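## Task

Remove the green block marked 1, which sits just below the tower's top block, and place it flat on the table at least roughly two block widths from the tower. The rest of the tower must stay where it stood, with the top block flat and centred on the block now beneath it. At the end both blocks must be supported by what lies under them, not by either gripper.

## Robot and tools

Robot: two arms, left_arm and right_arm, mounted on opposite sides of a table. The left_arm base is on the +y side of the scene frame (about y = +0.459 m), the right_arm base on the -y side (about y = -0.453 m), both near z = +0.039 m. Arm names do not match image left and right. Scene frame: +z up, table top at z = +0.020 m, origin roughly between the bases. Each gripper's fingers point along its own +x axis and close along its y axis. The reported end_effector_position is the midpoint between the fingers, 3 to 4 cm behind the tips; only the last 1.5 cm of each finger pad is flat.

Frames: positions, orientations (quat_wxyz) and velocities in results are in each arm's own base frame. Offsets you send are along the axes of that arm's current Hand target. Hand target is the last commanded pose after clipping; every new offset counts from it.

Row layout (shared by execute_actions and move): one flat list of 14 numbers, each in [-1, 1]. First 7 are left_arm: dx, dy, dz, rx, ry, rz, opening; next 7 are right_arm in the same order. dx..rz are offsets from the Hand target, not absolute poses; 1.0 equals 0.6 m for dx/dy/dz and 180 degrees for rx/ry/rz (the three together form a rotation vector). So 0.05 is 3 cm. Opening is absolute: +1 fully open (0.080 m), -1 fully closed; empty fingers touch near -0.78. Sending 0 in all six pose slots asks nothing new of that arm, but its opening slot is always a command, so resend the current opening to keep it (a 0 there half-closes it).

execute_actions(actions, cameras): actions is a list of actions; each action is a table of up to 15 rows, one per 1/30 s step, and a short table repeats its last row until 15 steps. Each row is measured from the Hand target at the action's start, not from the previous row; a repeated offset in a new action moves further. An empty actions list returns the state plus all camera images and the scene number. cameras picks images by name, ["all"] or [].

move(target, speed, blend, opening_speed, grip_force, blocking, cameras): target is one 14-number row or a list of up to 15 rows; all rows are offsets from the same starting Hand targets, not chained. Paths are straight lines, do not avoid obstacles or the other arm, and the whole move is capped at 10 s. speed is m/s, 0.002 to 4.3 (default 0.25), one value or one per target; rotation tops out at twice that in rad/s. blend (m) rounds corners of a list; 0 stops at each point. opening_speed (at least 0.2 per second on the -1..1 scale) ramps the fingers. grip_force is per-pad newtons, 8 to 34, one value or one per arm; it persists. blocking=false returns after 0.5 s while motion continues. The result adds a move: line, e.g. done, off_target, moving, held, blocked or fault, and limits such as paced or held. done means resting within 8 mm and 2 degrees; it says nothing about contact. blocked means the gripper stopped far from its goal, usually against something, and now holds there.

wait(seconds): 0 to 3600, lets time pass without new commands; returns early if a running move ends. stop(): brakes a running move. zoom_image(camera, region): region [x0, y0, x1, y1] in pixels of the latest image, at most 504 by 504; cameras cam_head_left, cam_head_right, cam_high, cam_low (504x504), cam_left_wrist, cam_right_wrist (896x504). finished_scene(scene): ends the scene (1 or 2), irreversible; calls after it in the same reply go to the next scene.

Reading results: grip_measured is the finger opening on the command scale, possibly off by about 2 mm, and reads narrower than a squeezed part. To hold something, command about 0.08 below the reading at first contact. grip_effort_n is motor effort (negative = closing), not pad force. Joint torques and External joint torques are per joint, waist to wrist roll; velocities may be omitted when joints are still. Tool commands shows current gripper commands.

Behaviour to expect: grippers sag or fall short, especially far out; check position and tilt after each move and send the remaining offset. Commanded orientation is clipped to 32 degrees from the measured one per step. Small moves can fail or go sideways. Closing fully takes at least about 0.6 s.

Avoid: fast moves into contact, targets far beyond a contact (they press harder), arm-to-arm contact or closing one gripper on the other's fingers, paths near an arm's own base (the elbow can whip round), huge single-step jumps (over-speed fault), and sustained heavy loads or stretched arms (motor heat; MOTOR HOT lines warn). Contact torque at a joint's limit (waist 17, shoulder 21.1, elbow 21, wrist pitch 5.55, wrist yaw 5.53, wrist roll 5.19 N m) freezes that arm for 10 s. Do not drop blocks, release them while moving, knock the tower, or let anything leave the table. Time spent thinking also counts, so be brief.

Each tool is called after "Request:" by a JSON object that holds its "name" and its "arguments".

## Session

Request:
{"name": "execute_actions", "arguments": {"actions": []}}

Scene clock: 0.00 s.
left_arm: end_effector_position=(+0.3311, -0.1038, +0.1870) grip_measured=+1.000 grip_effort_n=n/a end_effector_quat_wxyz=(+0.865, -0.132, +0.483, +0.021) | right_arm: end_effector_position=(+0.3117, +0.0975, +0.1448) grip_measured=+1.000 grip_effort_n=n/a end_effector_quat_wxyz=(+0.851, -0.140, +0.357, -0.360)
Joint positions: left_arm=[-0.345 1.412 1.199 -0.794 -0.095 -0.544 0.08] | right_arm=[0.709 1.819 1.291 -1.226 1.029 1.173 0.08]
Joint velocities: within noise
Joint torques (N m): no reading
External joint torques (N m): no reading
Heat: left arm: hottest wrist pitch 33 °C (+0.0 °C/min); right arm: hottest wrist pitch 36 °C (+0.0 °C/min).
Hand target: left_arm +0.3316, -0.1039, +0.1893; +0.867, -0.133, +0.480, +0.020 | right_arm +0.3119, +0.0975, +0.1453; +0.851, -0.139, +0.356, -0.360
Tool commands: left_gripper/opening=+1.0 right_gripper/opening=+1.0

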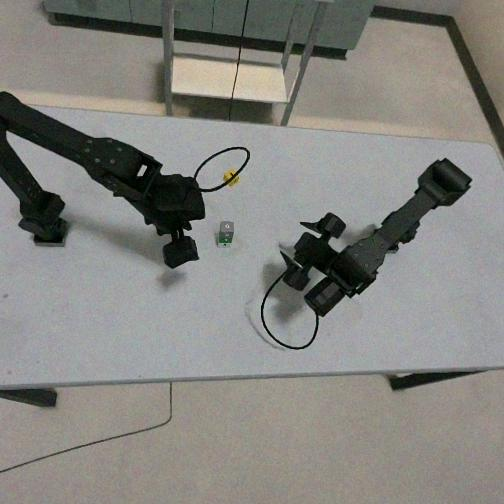

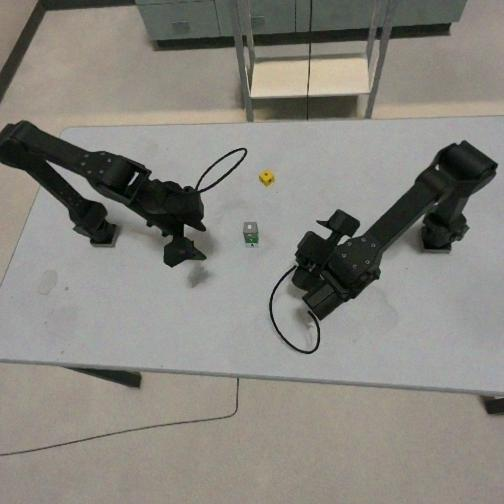

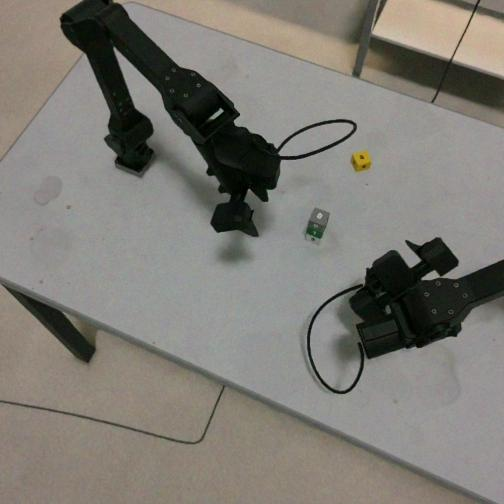

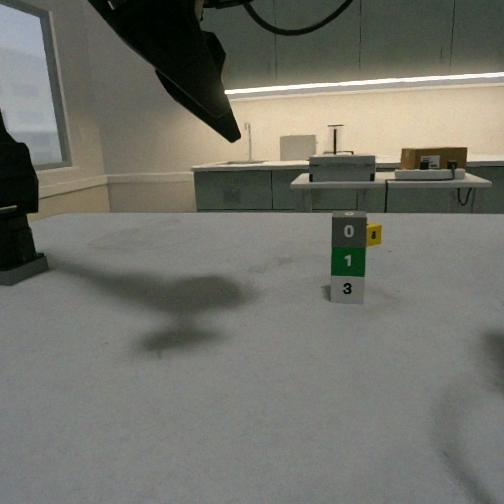

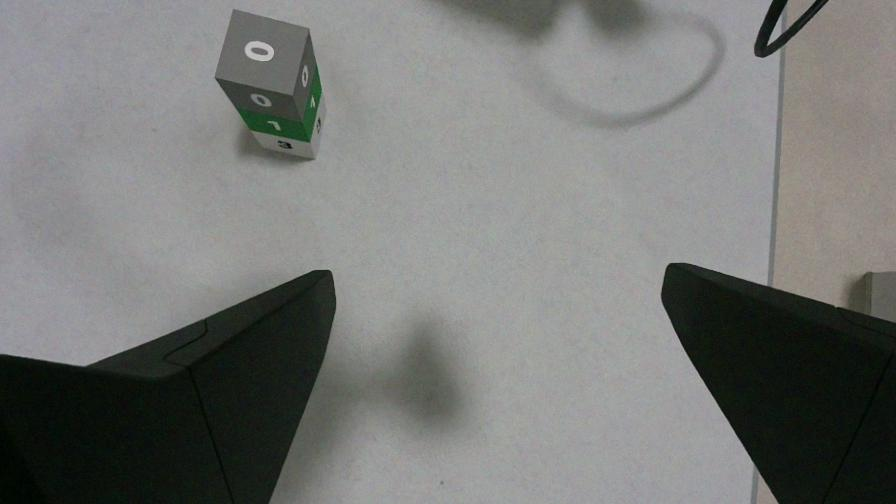

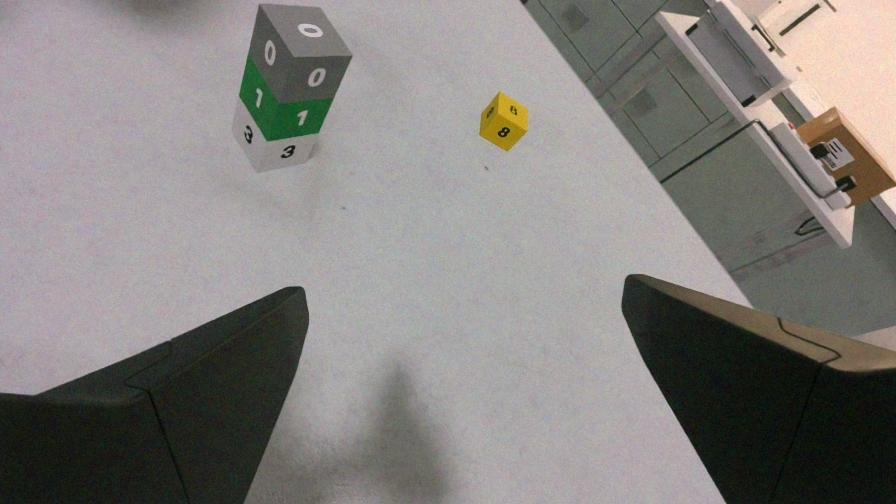

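Request:
{"name": "move", "arguments": {"target": [0.136,0.135,0.1705,0.070,0.177,0.0517,1,-0.065,-0.068,-0.095,0,0,0,1], "cameras": ["cam_low","cam_left_wrist","cam_right_wrist"]}}

Scene clock: 14.27 s.
left_arm: end_effector_position=(+0.4449, -0.0085, +0.1558) grip_measured=+1.000 grip_effort_n=2.6 end_effector_quat_wxyz=(+0.724, -0.005, +0.690, +0.000) | right_arm: end_effector_position=(+0.2339, +0.0992, +0.1438) grip_measured=+1.000 grip_effort_n=3.5 end_effector_quat_wxyz=(+0.850, -0.142, +0.357, -0.361)
Joint positions: left_arm=[-0.017 2.281 2.323 -1.564 0.006 -0.024 0.08] | right_arm=[0.909 1.708 1.122 -1.469 0.964 1.525 0.08]
Joint torques (N m): left_arm=[0.05 -9.23 7.08 0.42 -0.24 0.13] | right_arm=[0.32 -6.21 3.7 -0.62 0.39 0.15]
External joint torques (N m): left_arm=[0 0.91 1.74 0.01 -0.23 0.14] | right_arm=[0.32 -0.48 -1.01 -0.24 -0.11 0.12]
Heat: left arm: hottest wrist pitch 34 °C (+4.2 °C/min); right arm: hottest wrist pitch 36 °C (+0.0 °C/min).
Hand target: left_arm +0.4469, -0.0076, +0.1554; +0.707, +0.000, +0.707, +0.001 | right_arm +0.2317, +0.0978, +0.1449; +0.851, -0.139, +0.356, -0.360
Off the commanded pose: left_arm 0.002 m, 3 deg | right_arm 0.003 m, 0 deg.
joint sent to its limit (left arm) — joint 4 (wrist pitch), lower limit. The joint targets are off in orientation, not in position.
move: off_target (left_arm)

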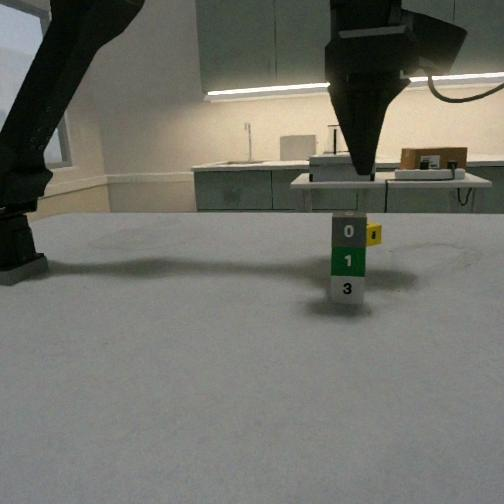

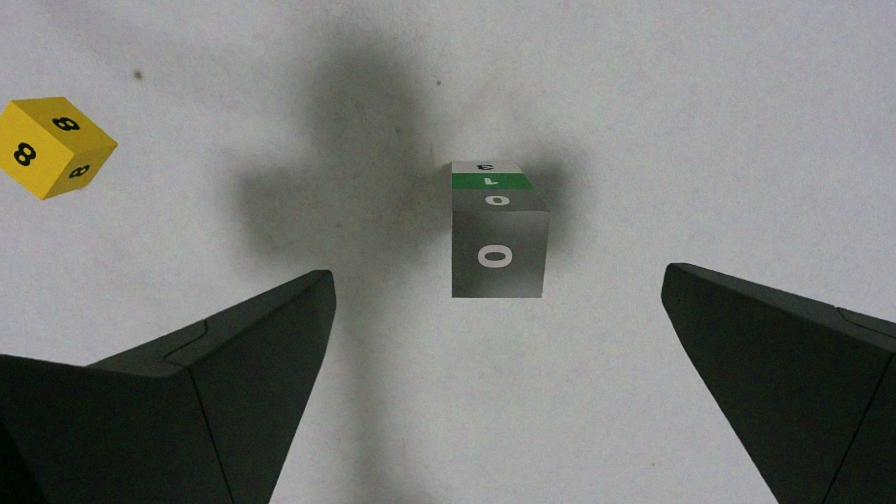

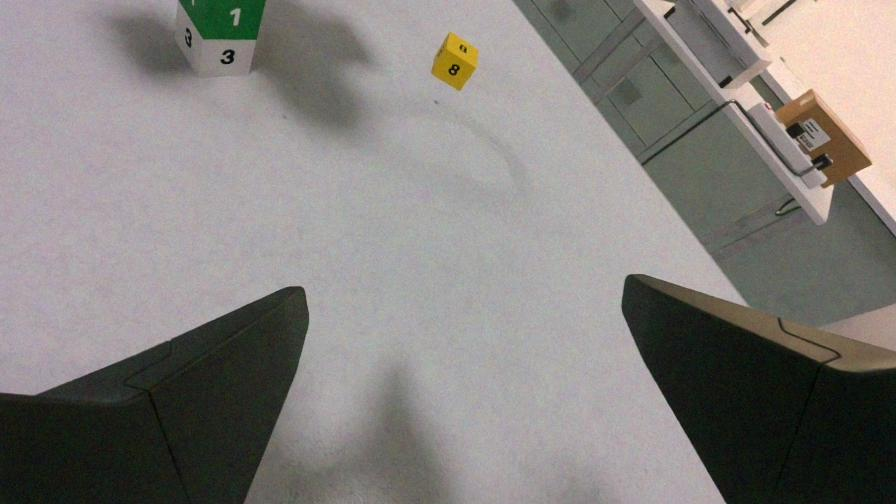

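Request:
{"name": "move", "arguments": {"target": [[0.01,-0.0123,0.0043,0,0,0,1,0,0,0,0,0,0,1],[0.14,-0.0123,0.0043,0,0,0,1,0,0,0,0,0,0,1]], "cameras": ["cam_left_wrist","cam_low"], "blend": 0.003, "speed": 0.12}}

Request:
{"name": "zoom_image", "arguments": {"camera": "cam_low", "region": [290, 150, 440, 320]}}

Scene clock: 23.70 s.
left_arm: end_effector_position=(+0.4499, -0.0159, +0.0680) grip_measured=+1.000 grip_effort_n=2.6 end_effector_quat_wxyz=(+0.704, -0.001, +0.710, -0.003) | right_arm: end_effector_position=(+0.2339, +0.0992, +0.1438) grip_measured=+1.000 grip_effort_n=3.0 end_effector_quat_wxyz=(+0.850, -0.141, +0.357, -0.361)
Joint positions: left_arm=[-0.033 2.321 2.04 -1.298 0.006 -0.03 0.08] | right_arm=[0.909 1.708 1.122 -1.469 0.964 1.525 0.08]
Joint torques (N m): left_arm=[-0.07 -11.55 5.1 0.64 -0.25 -0.12] | right_arm=[0.32 -6.21 3.69 -0.61 0.38 0.15]
External joint torques (N m): left_arm=[-0.12 -0.94 -0.42 0.33 -0.24 -0.12] | right_arm=[0.3 -0.48 -0.99 -0.23 -0.11 0.12]
Heat: left arm: hottest elbow 33 °C (+5.1 °C/min); right arm: hottest wrist pitch 36 °C (+0.0 °C/min).
Hand target: left_arm +0.4495, -0.0151, +0.0714; +0.707, +0.000, +0.707, +0.000 | right_arm +0.2317, +0.0978, +0.1449; +0.851, -0.139, +0.356, -0.360
Off the commanded pose: left_arm 0.003 m, 1 deg | right_arm 0.003 m, 0 deg.
move: done
Images, in order (width x height): cam_low 504x504, cam_left_wrist 896x504.

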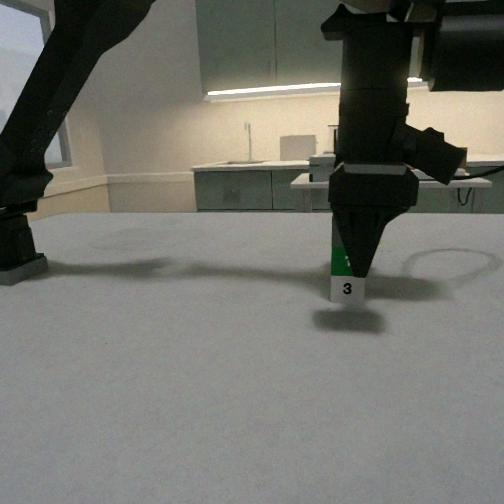

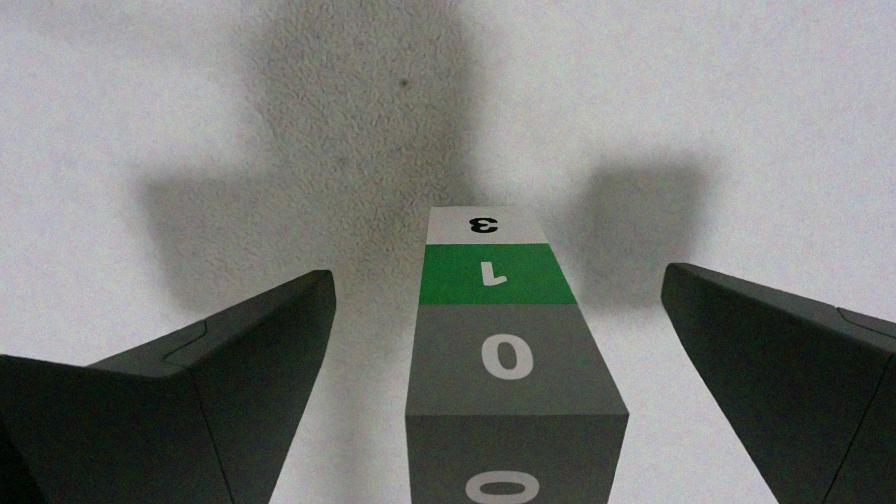

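Scaled by 2.965.

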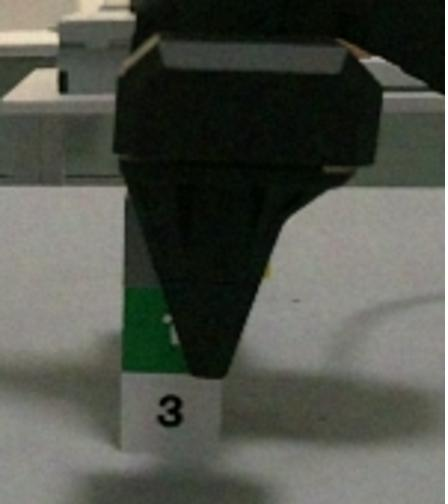

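Request:
{"name": "move", "arguments": {"target": [-0.0105,0.0043,-0.005,0,0,0,1,0,0,0,0,0,0,1], "cameras": ["cam_left_wrist","cam_low"]}}

Request:
{"name": "zoom_image", "arguments": {"camera": "cam_low", "region": [290, 150, 440, 320]}}

Scene clock: 30.53 s.
left_arm: end_effector_position=(+0.4478, -0.0150, +0.0720) grip_measured=+1.000 grip_effort_n=2.1 end_effector_quat_wxyz=(+0.704, -0.001, +0.710, -0.003) | right_arm: end_effector_position=(+0.2339, +0.0992, +0.1438) grip_measured=+1.000 grip_effort_n=3.5 end_effector_quat_wxyz=(+0.850, -0.141, +0.357, -0.361)
Joint positions: left_arm=[-0.031 2.31 2.037 -1.306 0.006 -0.03 0.08] | right_arm=[0.909 1.708 1.122 -1.469 0.964 1.525 0.08]
Joint torques (N m): left_arm=[0.29 -12.12 5 0.3 -0.26 -0.01] | right_arm=[0.32 -6.2 3.69 -0.61 0.39 0.15]
External joint torques (N m): left_arm=[0.32 -1.69 -0.46 0 -0.25 -0.01] | right_arm=[0.35 -0.48 -1 -0.24 -0.11 0.12]
Heat: left arm: hottest shoulder 33 °C (+7.9 °C/min); right arm: hottest wrist pitch 36 °C (+0.0 °C/min).
Hand target: left_arm +0.4465, -0.0125, +0.0776; +0.707, +0.000, +0.707, +0.000 | right_arm +0.2317, +0.0978, +0.1449; +0.851, -0.139, +0.356, -0.360
Off the commanded pose: left_arm 0.006 m, 1 deg | right_arm 0.003 m, 0 deg.
move: done
Images, in order (width x height): cam_low 504x504, cam_left_wrist 896x504.

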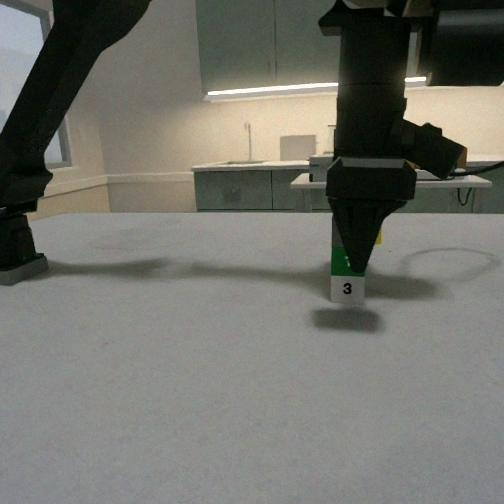

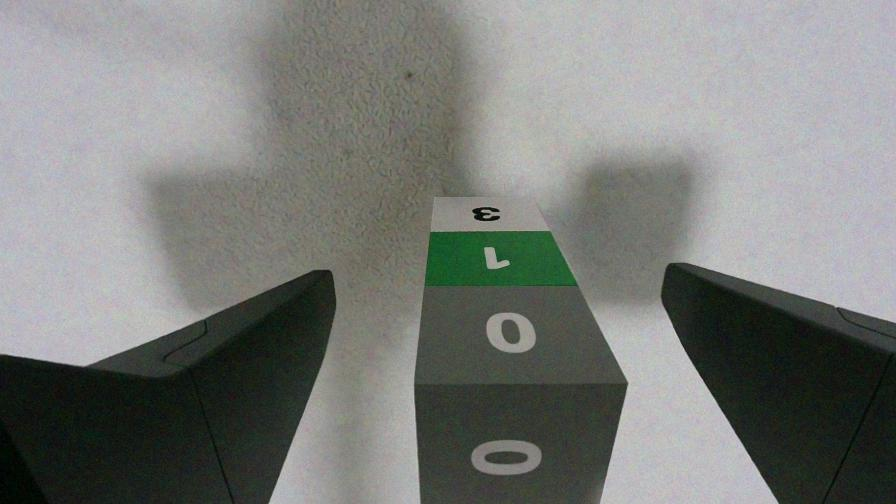

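Scaled by 2.965.

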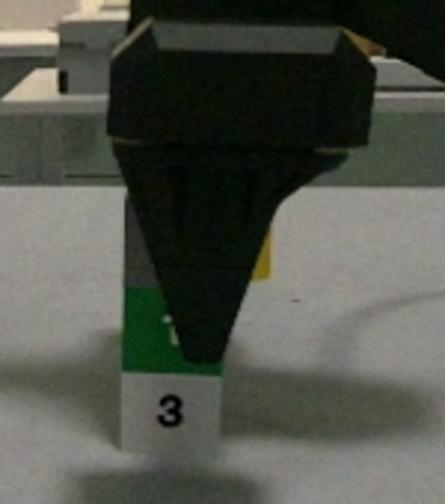

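Request:
{"name": "move", "arguments": {"target": [-0.005,0.002,-0.0067,0,0,0,1,0,0,0,0,0,0,1], "cameras": ["cam_left_wrist","cam_low"]}}

Request:
{"name": "zoom_image", "arguments": {"camera": "cam_low", "region": [290, 150, 440, 320]}}

Scene clock: 36.13 s.
left_arm: end_effector_position=(+0.4436, -0.0137, +0.0753) grip_measured=+1.000 grip_effort_n=2.6 end_effector_quat_wxyz=(+0.703, -0.002, +0.711, -0.002) | right_arm: end_effector_position=(+0.2339, +0.0992, +0.1438) grip_measured=+1.000 grip_effort_n=3.5 end_effector_quat_wxyz=(+0.850, -0.141, +0.357, -0.361)
Joint positions: left_arm=[-0.029 2.29 2.015 -1.306 0.006 -0.03 0.08] | right_arm=[0.909 1.708 1.122 -1.469 0.964 1.525 0.08]
Joint torques (N m): left_arm=[0.24 -12 5 0.43 -0.24 0.09] | right_arm=[0.32 -6.21 3.7 -0.61 0.38 0.15]
External joint torques (N m): left_arm=[0.23 -1.53 -0.53 0.12 -0.23 0.1] | right_arm=[0.3 -0.42 -1.04 -0.24 -0.12 0.13]
Heat: left arm: hottest shoulder 34 °C (+8.3 °C/min); right arm: hottest wrist pitch 36 °C (+0.0 °C/min).
Hand target: left_arm +0.4425, -0.0113, +0.0807; +0.707, +0.000, +0.707, +0.000 | right_arm +0.2317, +0.0978, +0.1449; +0.851, -0.139, +0.356, -0.360
Off the commanded pose: left_arm 0.006 m, 1 deg | right_arm 0.003 m, 0 deg.
move: done
Images, in order (width x height): cam_low 504x504, cam_left_wrist 896x504.

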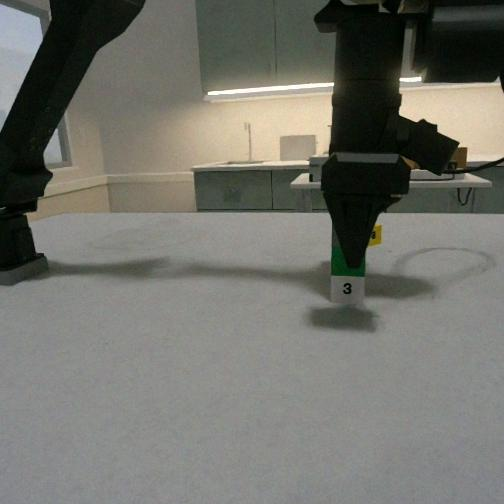

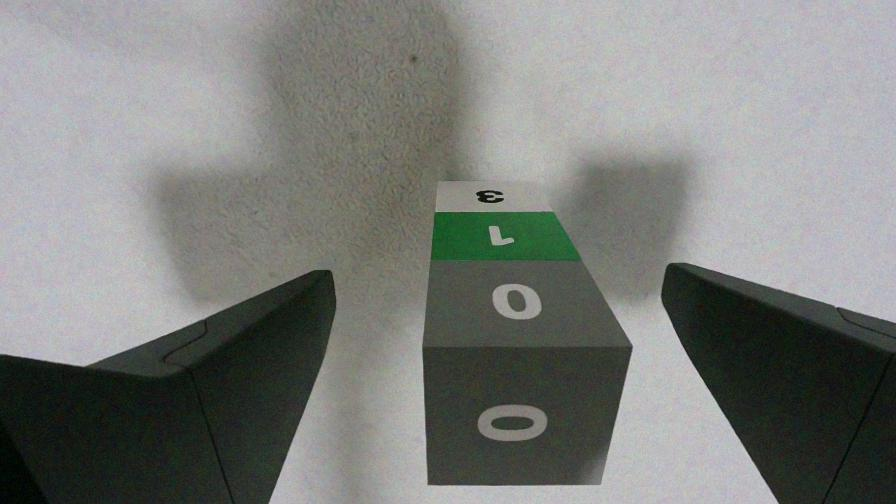

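Scaled by 2.965.

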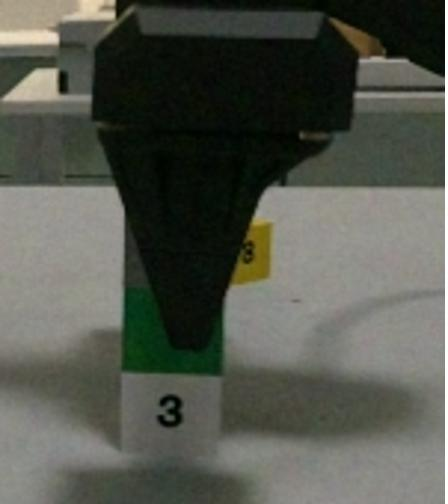

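Request:
{"name": "move", "arguments": {"target": [[0,0,0,0,0,0,-0.5,0,0,0,0,0,0,1],[-0.09,0,0,0,0,0,-0.5,0,0,0,0,0,0,1],[-0.09,-0.24,0,0,0,0,-0.5,0,0,0,0,0,0,1],[0.04,-0.24,0,0,0,0,-0.5,0,0,0,0,0,0,1],[0.068,-0.24,0,0,0,0,-0.5,0,0,0,0,0,0,1]], "speed": [0.06,0.07,0.12,0.06,0.03], "blend": [0,0.01,0.01,0.004,0], "opening_speed": 0.8, "cameras": ["cam_low","cam_left_wrist","cam_right_wrist"]}}

Request:
{"name": "zoom_image", "arguments": {"camera": "cam_low", "region": [280, 200, 480, 400]}}

Scene clock: 48.43 s.
left_arm: end_effector_position=(+0.4435, -0.1569, +0.0457) grip_measured=-0.126 grip_effort_n=-83.5 end_effector_quat_wxyz=(+0.709, -0.001, +0.705, -0.004) | right_arm: end_effector_position=(+0.2339, +0.0992, +0.1438) grip_measured=+1.000 grip_effort_n=3.0 end_effector_quat_wxyz=(+0.850, -0.141, +0.357, -0.361)
Joint positions: left_arm=[-0.339 2.412 2.11 -1.26 0.005 -0.334 0.029] | right_arm=[0.909 1.708 1.122 -1.469 0.964 1.525 0.08]
Joint torques (N m): left_arm=[0.06 -10.08 3.96 1.12 -0.22 -0.14] | right_arm=[0.32 -6.21 3.69 -0.61 0.39 0.15]
External joint torques (N m): left_arm=[0.19 0.89 -1.51 0.79 -0.21 -0.14] | right_arm=[0.38 -0.5 -0.98 -0.22 -0.11 0.12]
Heat: left arm: hottest shoulder 39 °C (+12.4 °C/min); right arm: hottest wrist pitch 36 °C (+0.0 °C/min).
Hand target: left_arm +0.4426, -0.1553, +0.0397; +0.707, +0.000, +0.707, +0.001 | right_arm +0.2317, +0.0978, +0.1449; +0.851, -0.139, +0.356, -0.360
Off the commanded pose: left_arm 0.006 m, 1 deg | right_arm 0.003 m, 0 deg.
move: done

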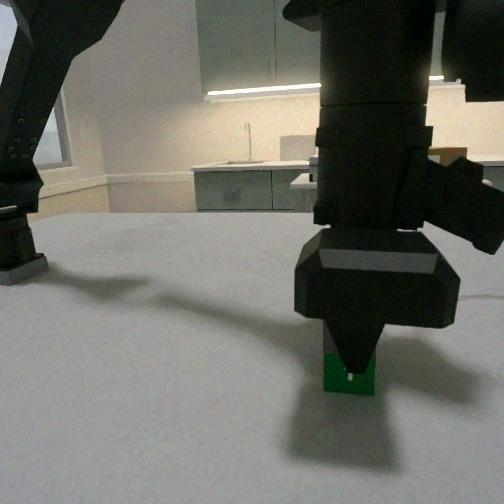

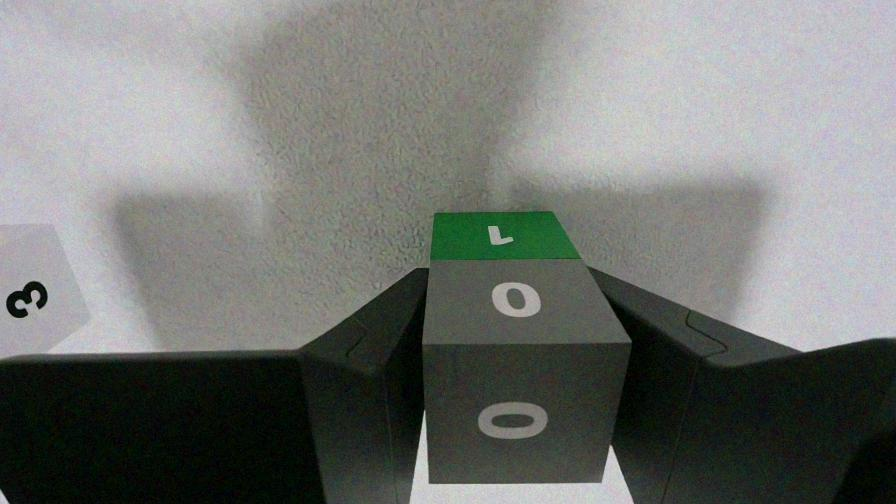

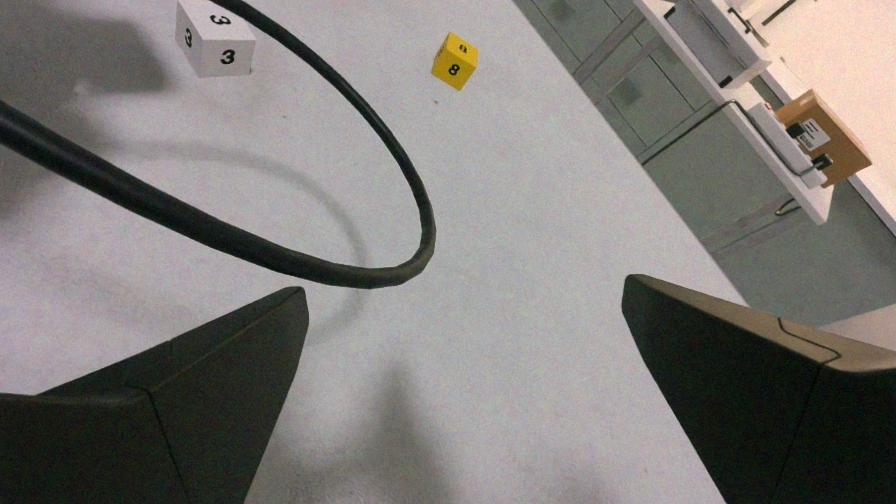

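Scaled by 2.520.

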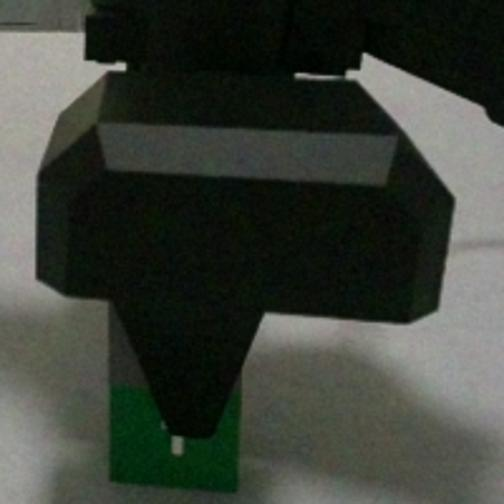

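Request:
{"name": "move", "arguments": {"target": [[-0.002,0,0,0,0,0,0.5,0,0,0,0,0,0,1],[-0.0725,0,0.003,0,0,0,0.5,0,0,0,0,0,0,1]], "speed": 0.06, "opening_speed": 0.8, "cameras": ["cam_low","cam_left_wrist"]}}

Scene clock: 55.37 s.
left_arm: end_effector_position=(+0.4422, -0.1565, +0.0846) grip_measured=+0.498 grip_effort_n=16.0 end_effector_quat_wxyz=(+0.706, +0.000, +0.708, -0.003) | right_arm: end_effector_position=(+0.2339, +0.0991, +0.1438) grip_measured=+1.000 grip_effort_n=3.5 end_effector_quat_wxyz=(+0.850, -0.142, +0.357, -0.361)
Joint positions: left_arm=[-0.339 2.419 2.278 -1.429 0.005 -0.334 0.057] | right_arm=[0.909 1.708 1.122 -1.47 0.964 1.525 0.08]
Joint torques (N m): left_arm=[0.16 -9.68 7.19 0.32 -0.2 -0.11] | right_arm=[0.32 -6.21 3.69 -0.62 0.39 0.15]
External joint torques (N m): left_arm=[0.13 1.29 1.77 0 -0.18 -0.11] | right_arm=[0.32 -0.45 -1.03 -0.24 -0.11 0.13]
Heat: left arm: hottest shoulder 39 °C (+10.8 °C/min); right arm: hottest wrist pitch 36 °C (+0.0 °C/min).
Hand target: left_arm +0.4444, -0.1553, +0.0833; +0.707, +0.000, +0.707, +0.001 | right_arm +0.2317, +0.0978, +0.1449; +0.851, -0.139, +0.356, -0.360
Off the commanded pose: left_arm 0.003 m, 0 deg | right_arm 0.003 m, 0 deg.
move: done

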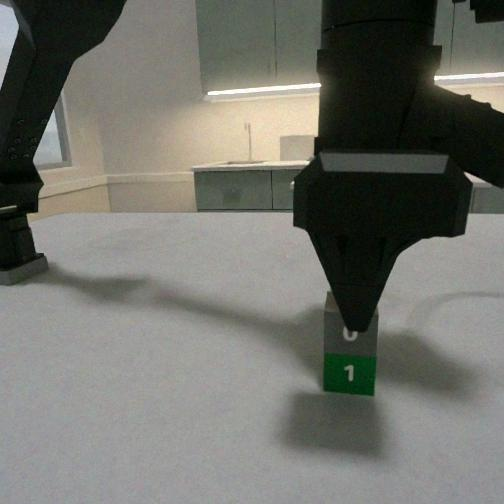

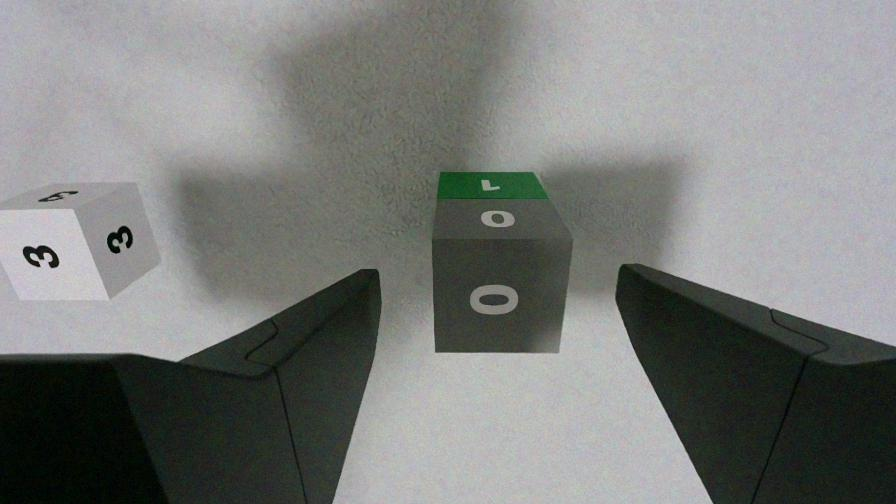

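Request:
{"name": "move", "arguments": {"target": [[0,0,0,0,0,0,-0.5,0,0,0,0,0,0,1],[-0.09,0,0,0,0,0,-0.5,0,0,0,0,0,0,1],[-0.09,0.2363,-0.004,0,0,0,-0.5,0,0,0,0,0,0,1],[-0.028,0.2363,-0.004,0,0,0,-0.5,0,0,0,0,0,0,1]], "speed": [0.06,0.08,0.15,0.06], "blend": [0,0.01,0.01,0], "opening_speed": 0.8, "cameras": ["cam_low","cam_left_wrist"]}}

Request:
{"name": "zoom_image", "arguments": {"camera": "cam_low", "region": [290, 150, 440, 320]}}

Request:
{"name": "zoom_image", "arguments": {"camera": "cam_left_wrist", "region": [400, 100, 600, 300]}}

Scene clock: 66.67 s.
left_arm: end_effector_position=(+0.4425, -0.0140, +0.0944) grip_measured=-0.168 grip_effort_n=-83.5 end_effector_quat_wxyz=(+0.702, -0.004, +0.712, +0.001) | right_arm: end_effector_position=(+0.2339, +0.0991, +0.1438) grip_measured=+1.000 grip_effort_n=3.5 end_effector_quat_wxyz=(+0.850, -0.142, +0.357, -0.361)
Joint positions: left_arm=[-0.03 2.289 2.09 -1.386 0.004 -0.037 0.027] | right_arm=[0.909 1.708 1.122 -1.47 0.964 1.525 0.08]
Joint torques (N m): left_arm=[0.01 -12.1 4.97 0.64 -0.14 0.13] | right_arm=[0.32 -6.21 3.69 -0.61 0.39 0.15]
External joint torques (N m): left_arm=[-0.05 -1.76 -0.48 0.35 -0.13 0.13] | right_arm=[0.33 -0.48 -1 -0.23 -0.11 0.12]
Heat: left arm: hottest shoulder 42 °C (+13.1 °C/min); right arm: hottest wrist pitch 36 °C (+0.0 °C/min).
Hand target: left_arm +0.4418, -0.0134, +0.1002; +0.707, +0.000, +0.707, +0.001 | right_arm +0.2317, +0.0978, +0.1449; +0.851, -0.139, +0.356, -0.360
Off the commanded pose: left_arm 0.006 m, 1 deg | right_arm 0.003 m, 0 deg.
move: done

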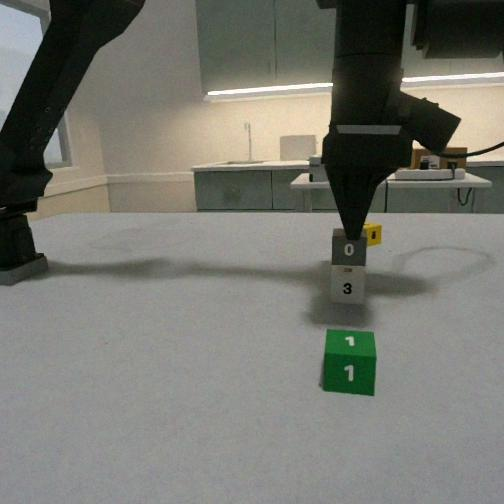

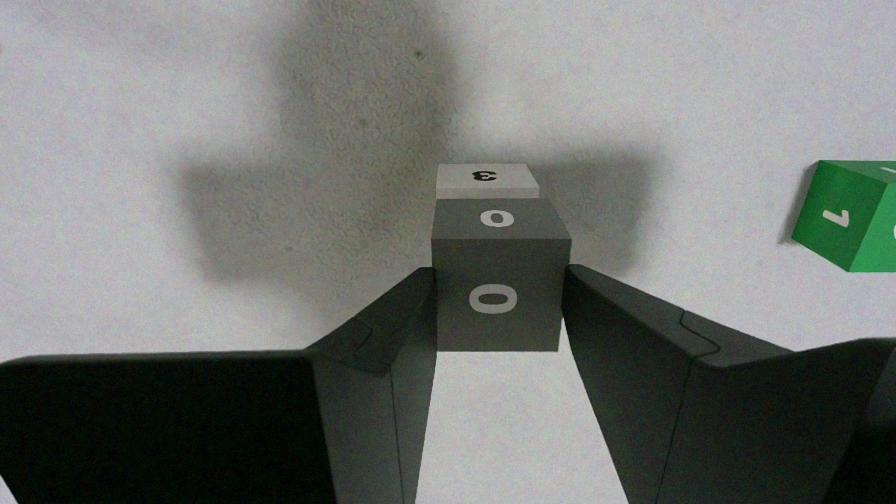

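Scaled by 2.965.

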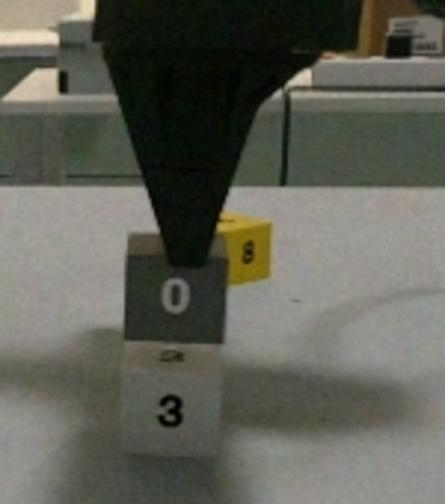

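Scaled by 2.520.

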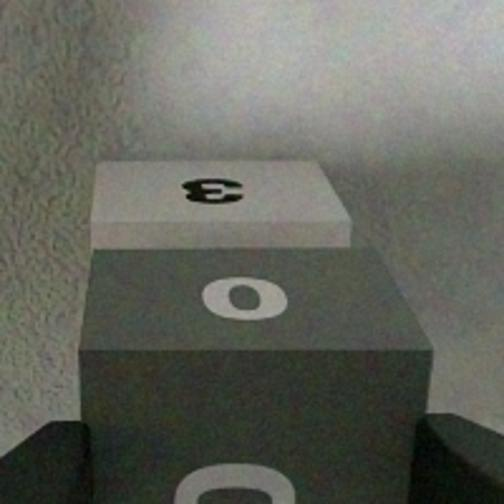

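Request:
{"name": "move", "arguments": {"target": [[0.0405,0,-0.0015,0,0,0,-0.5,0,0,0,0,0,0,1]], "speed": 0.04, "cameras": ["cam_low","cam_left_wrist"]}}

Request:
{"name": "zoom_image", "arguments": {"camera": "cam_low", "region": [290, 150, 440, 320]}}

Scene clock: 73.33 s.
left_arm: end_effector_position=(+0.4425, -0.0140, +0.0813) grip_measured=-0.168 grip_effort_n=-83.5 end_effector_quat_wxyz=(+0.711, -0.004, +0.704, +0.001) | right_arm: end_effector_position=(+0.2339, +0.0991, +0.1438) grip_measured=+1.000 grip_effort_n=3.5 end_effector_quat_wxyz=(+0.850, -0.142, +0.357, -0.361)
Joint positions: left_arm=[-0.03 2.263 1.993 -1.292 0.004 -0.037 0.027] | right_arm=[0.909 1.708 1.122 -1.47 0.964 1.525 0.08]
Joint torques (N m): left_arm=[-0.03 -9.54 3.94 0.97 -0.17 0.15] | right_arm=[0.32 -6.21 3.7 -0.61 0.39 0.15]
External joint torques (N m): left_arm=[-0.07 0.84 -1.67 0.61 -0.16 0.15] | right_arm=[0.33 -0.5 -1.02 -0.24 -0.12 0.13]
Heat: left arm: hottest shoulder 44 °C (+14.2 °C/min); right arm: hottest wrist pitch 36 °C (+0.0 °C/min).
Hand target: left_arm +0.4409, -0.0134, +0.0759; +0.707, +0.000, +0.707, +0.001 | right_arm +0.2317, +0.0978, +0.1449; +0.851, -0.139, +0.356, -0.360
Off the commanded pose: left_arm 0.006 m, 1 deg | right_arm 0.003 m, 0 deg.
move: done

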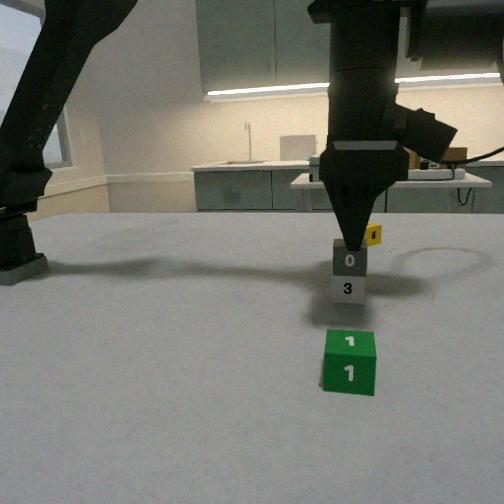

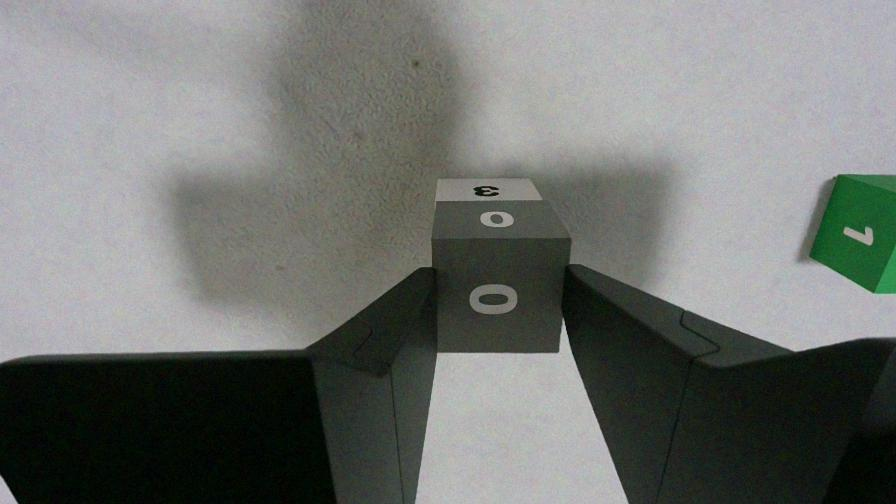

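Scaled by 2.965.

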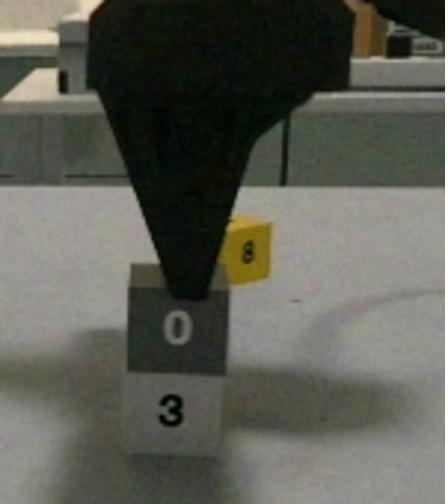

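Request:
{"name": "move", "arguments": {"target": [[-0.002,0,0,0,0,0,-0.5,0,0,0,0,0,0,1],[-0.002,0,0,0,0,0,0.6,0,0,0,0,0,0,1],[-0.12,0,0,0,0,0,0.6,0,0,0,0,0,0,1]], "speed": [0.03,0.03,0.1], "opening_speed": 0.8, "cameras": ["cam_low","cam_left_wrist"]}}

Request:
{"name": "zoom_image", "arguments": {"camera": "cam_low", "region": [290, 180, 420, 310]}}

Scene clock: 81.27 s.
left_arm: end_effector_position=(+0.4391, -0.0139, +0.1483) grip_measured=+0.598 grip_effort_n=16.0 end_effector_quat_wxyz=(+0.713, -0.004, +0.702, +0.001) | right_arm: end_effector_position=(+0.2339, +0.0991, +0.1438) grip_measured=+1.000 grip_effort_n=3.5 end_effector_quat_wxyz=(+0.850, -0.142, +0.357, -0.361)
Joint positions: left_arm=[-0.03 2.278 2.286 -1.564 0.004 -0.037 0.062] | right_arm=[0.909 1.708 1.122 -1.47 0.964 1.525 0.08]
Joint torques (N m): left_arm=[0 -9.09 7.21 0.34 -0.16 0.14] | right_arm=[0.32 -6.21 3.7 -0.61 0.39 0.15]
External joint torques (N m): left_arm=[-0.04 1.06 1.84 -0.03 -0.15 0.14] | right_arm=[0.32 -0.44 -1.05 -0.24 -0.12 0.12]
Heat: left arm: hottest shoulder 44 °C (+13.2 °C/min); right arm: hottest wrist pitch 36 °C (+0.0 °C/min).
Hand target: left_arm +0.4409, -0.0135, +0.1478; +0.707, +0.000, +0.707, +0.001 | right_arm +0.2317, +0.0978, +0.1449; +0.851, -0.139, +0.356, -0.360
Off the commanded pose: left_arm 0.002 m, 1 deg | right_arm 0.003 m, 0 deg.
joint sent to its limit (left arm) — joint 4 (wrist pitch), lower limit. The joint targets still meet the commanded pose.
move: done

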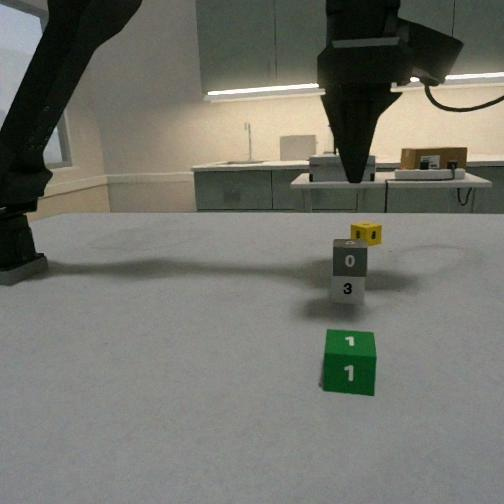

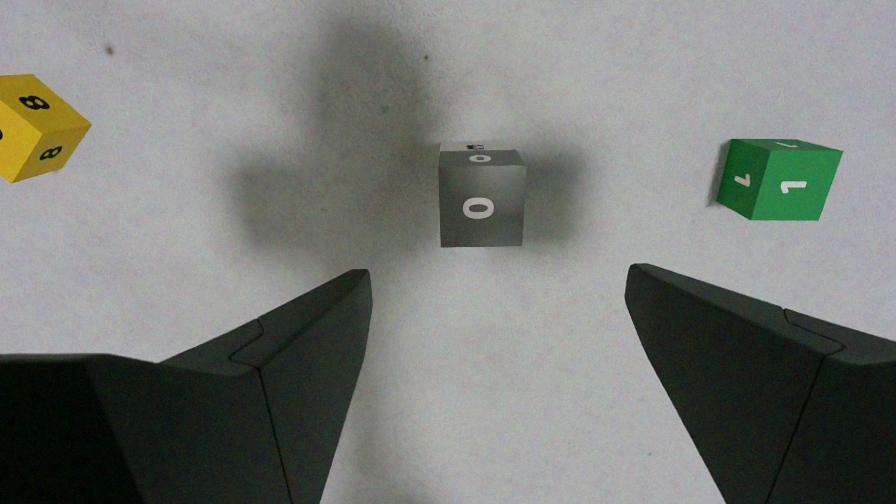

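Scaled by 3.877.

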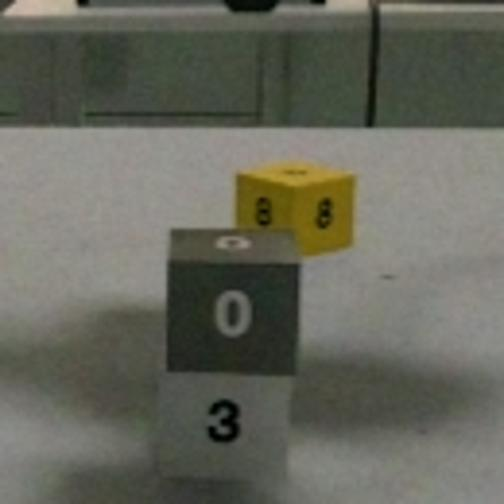

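Request:
{"name": "finished_scene", "arguments": {"scene": 2}}

The scene is finished: the task was done.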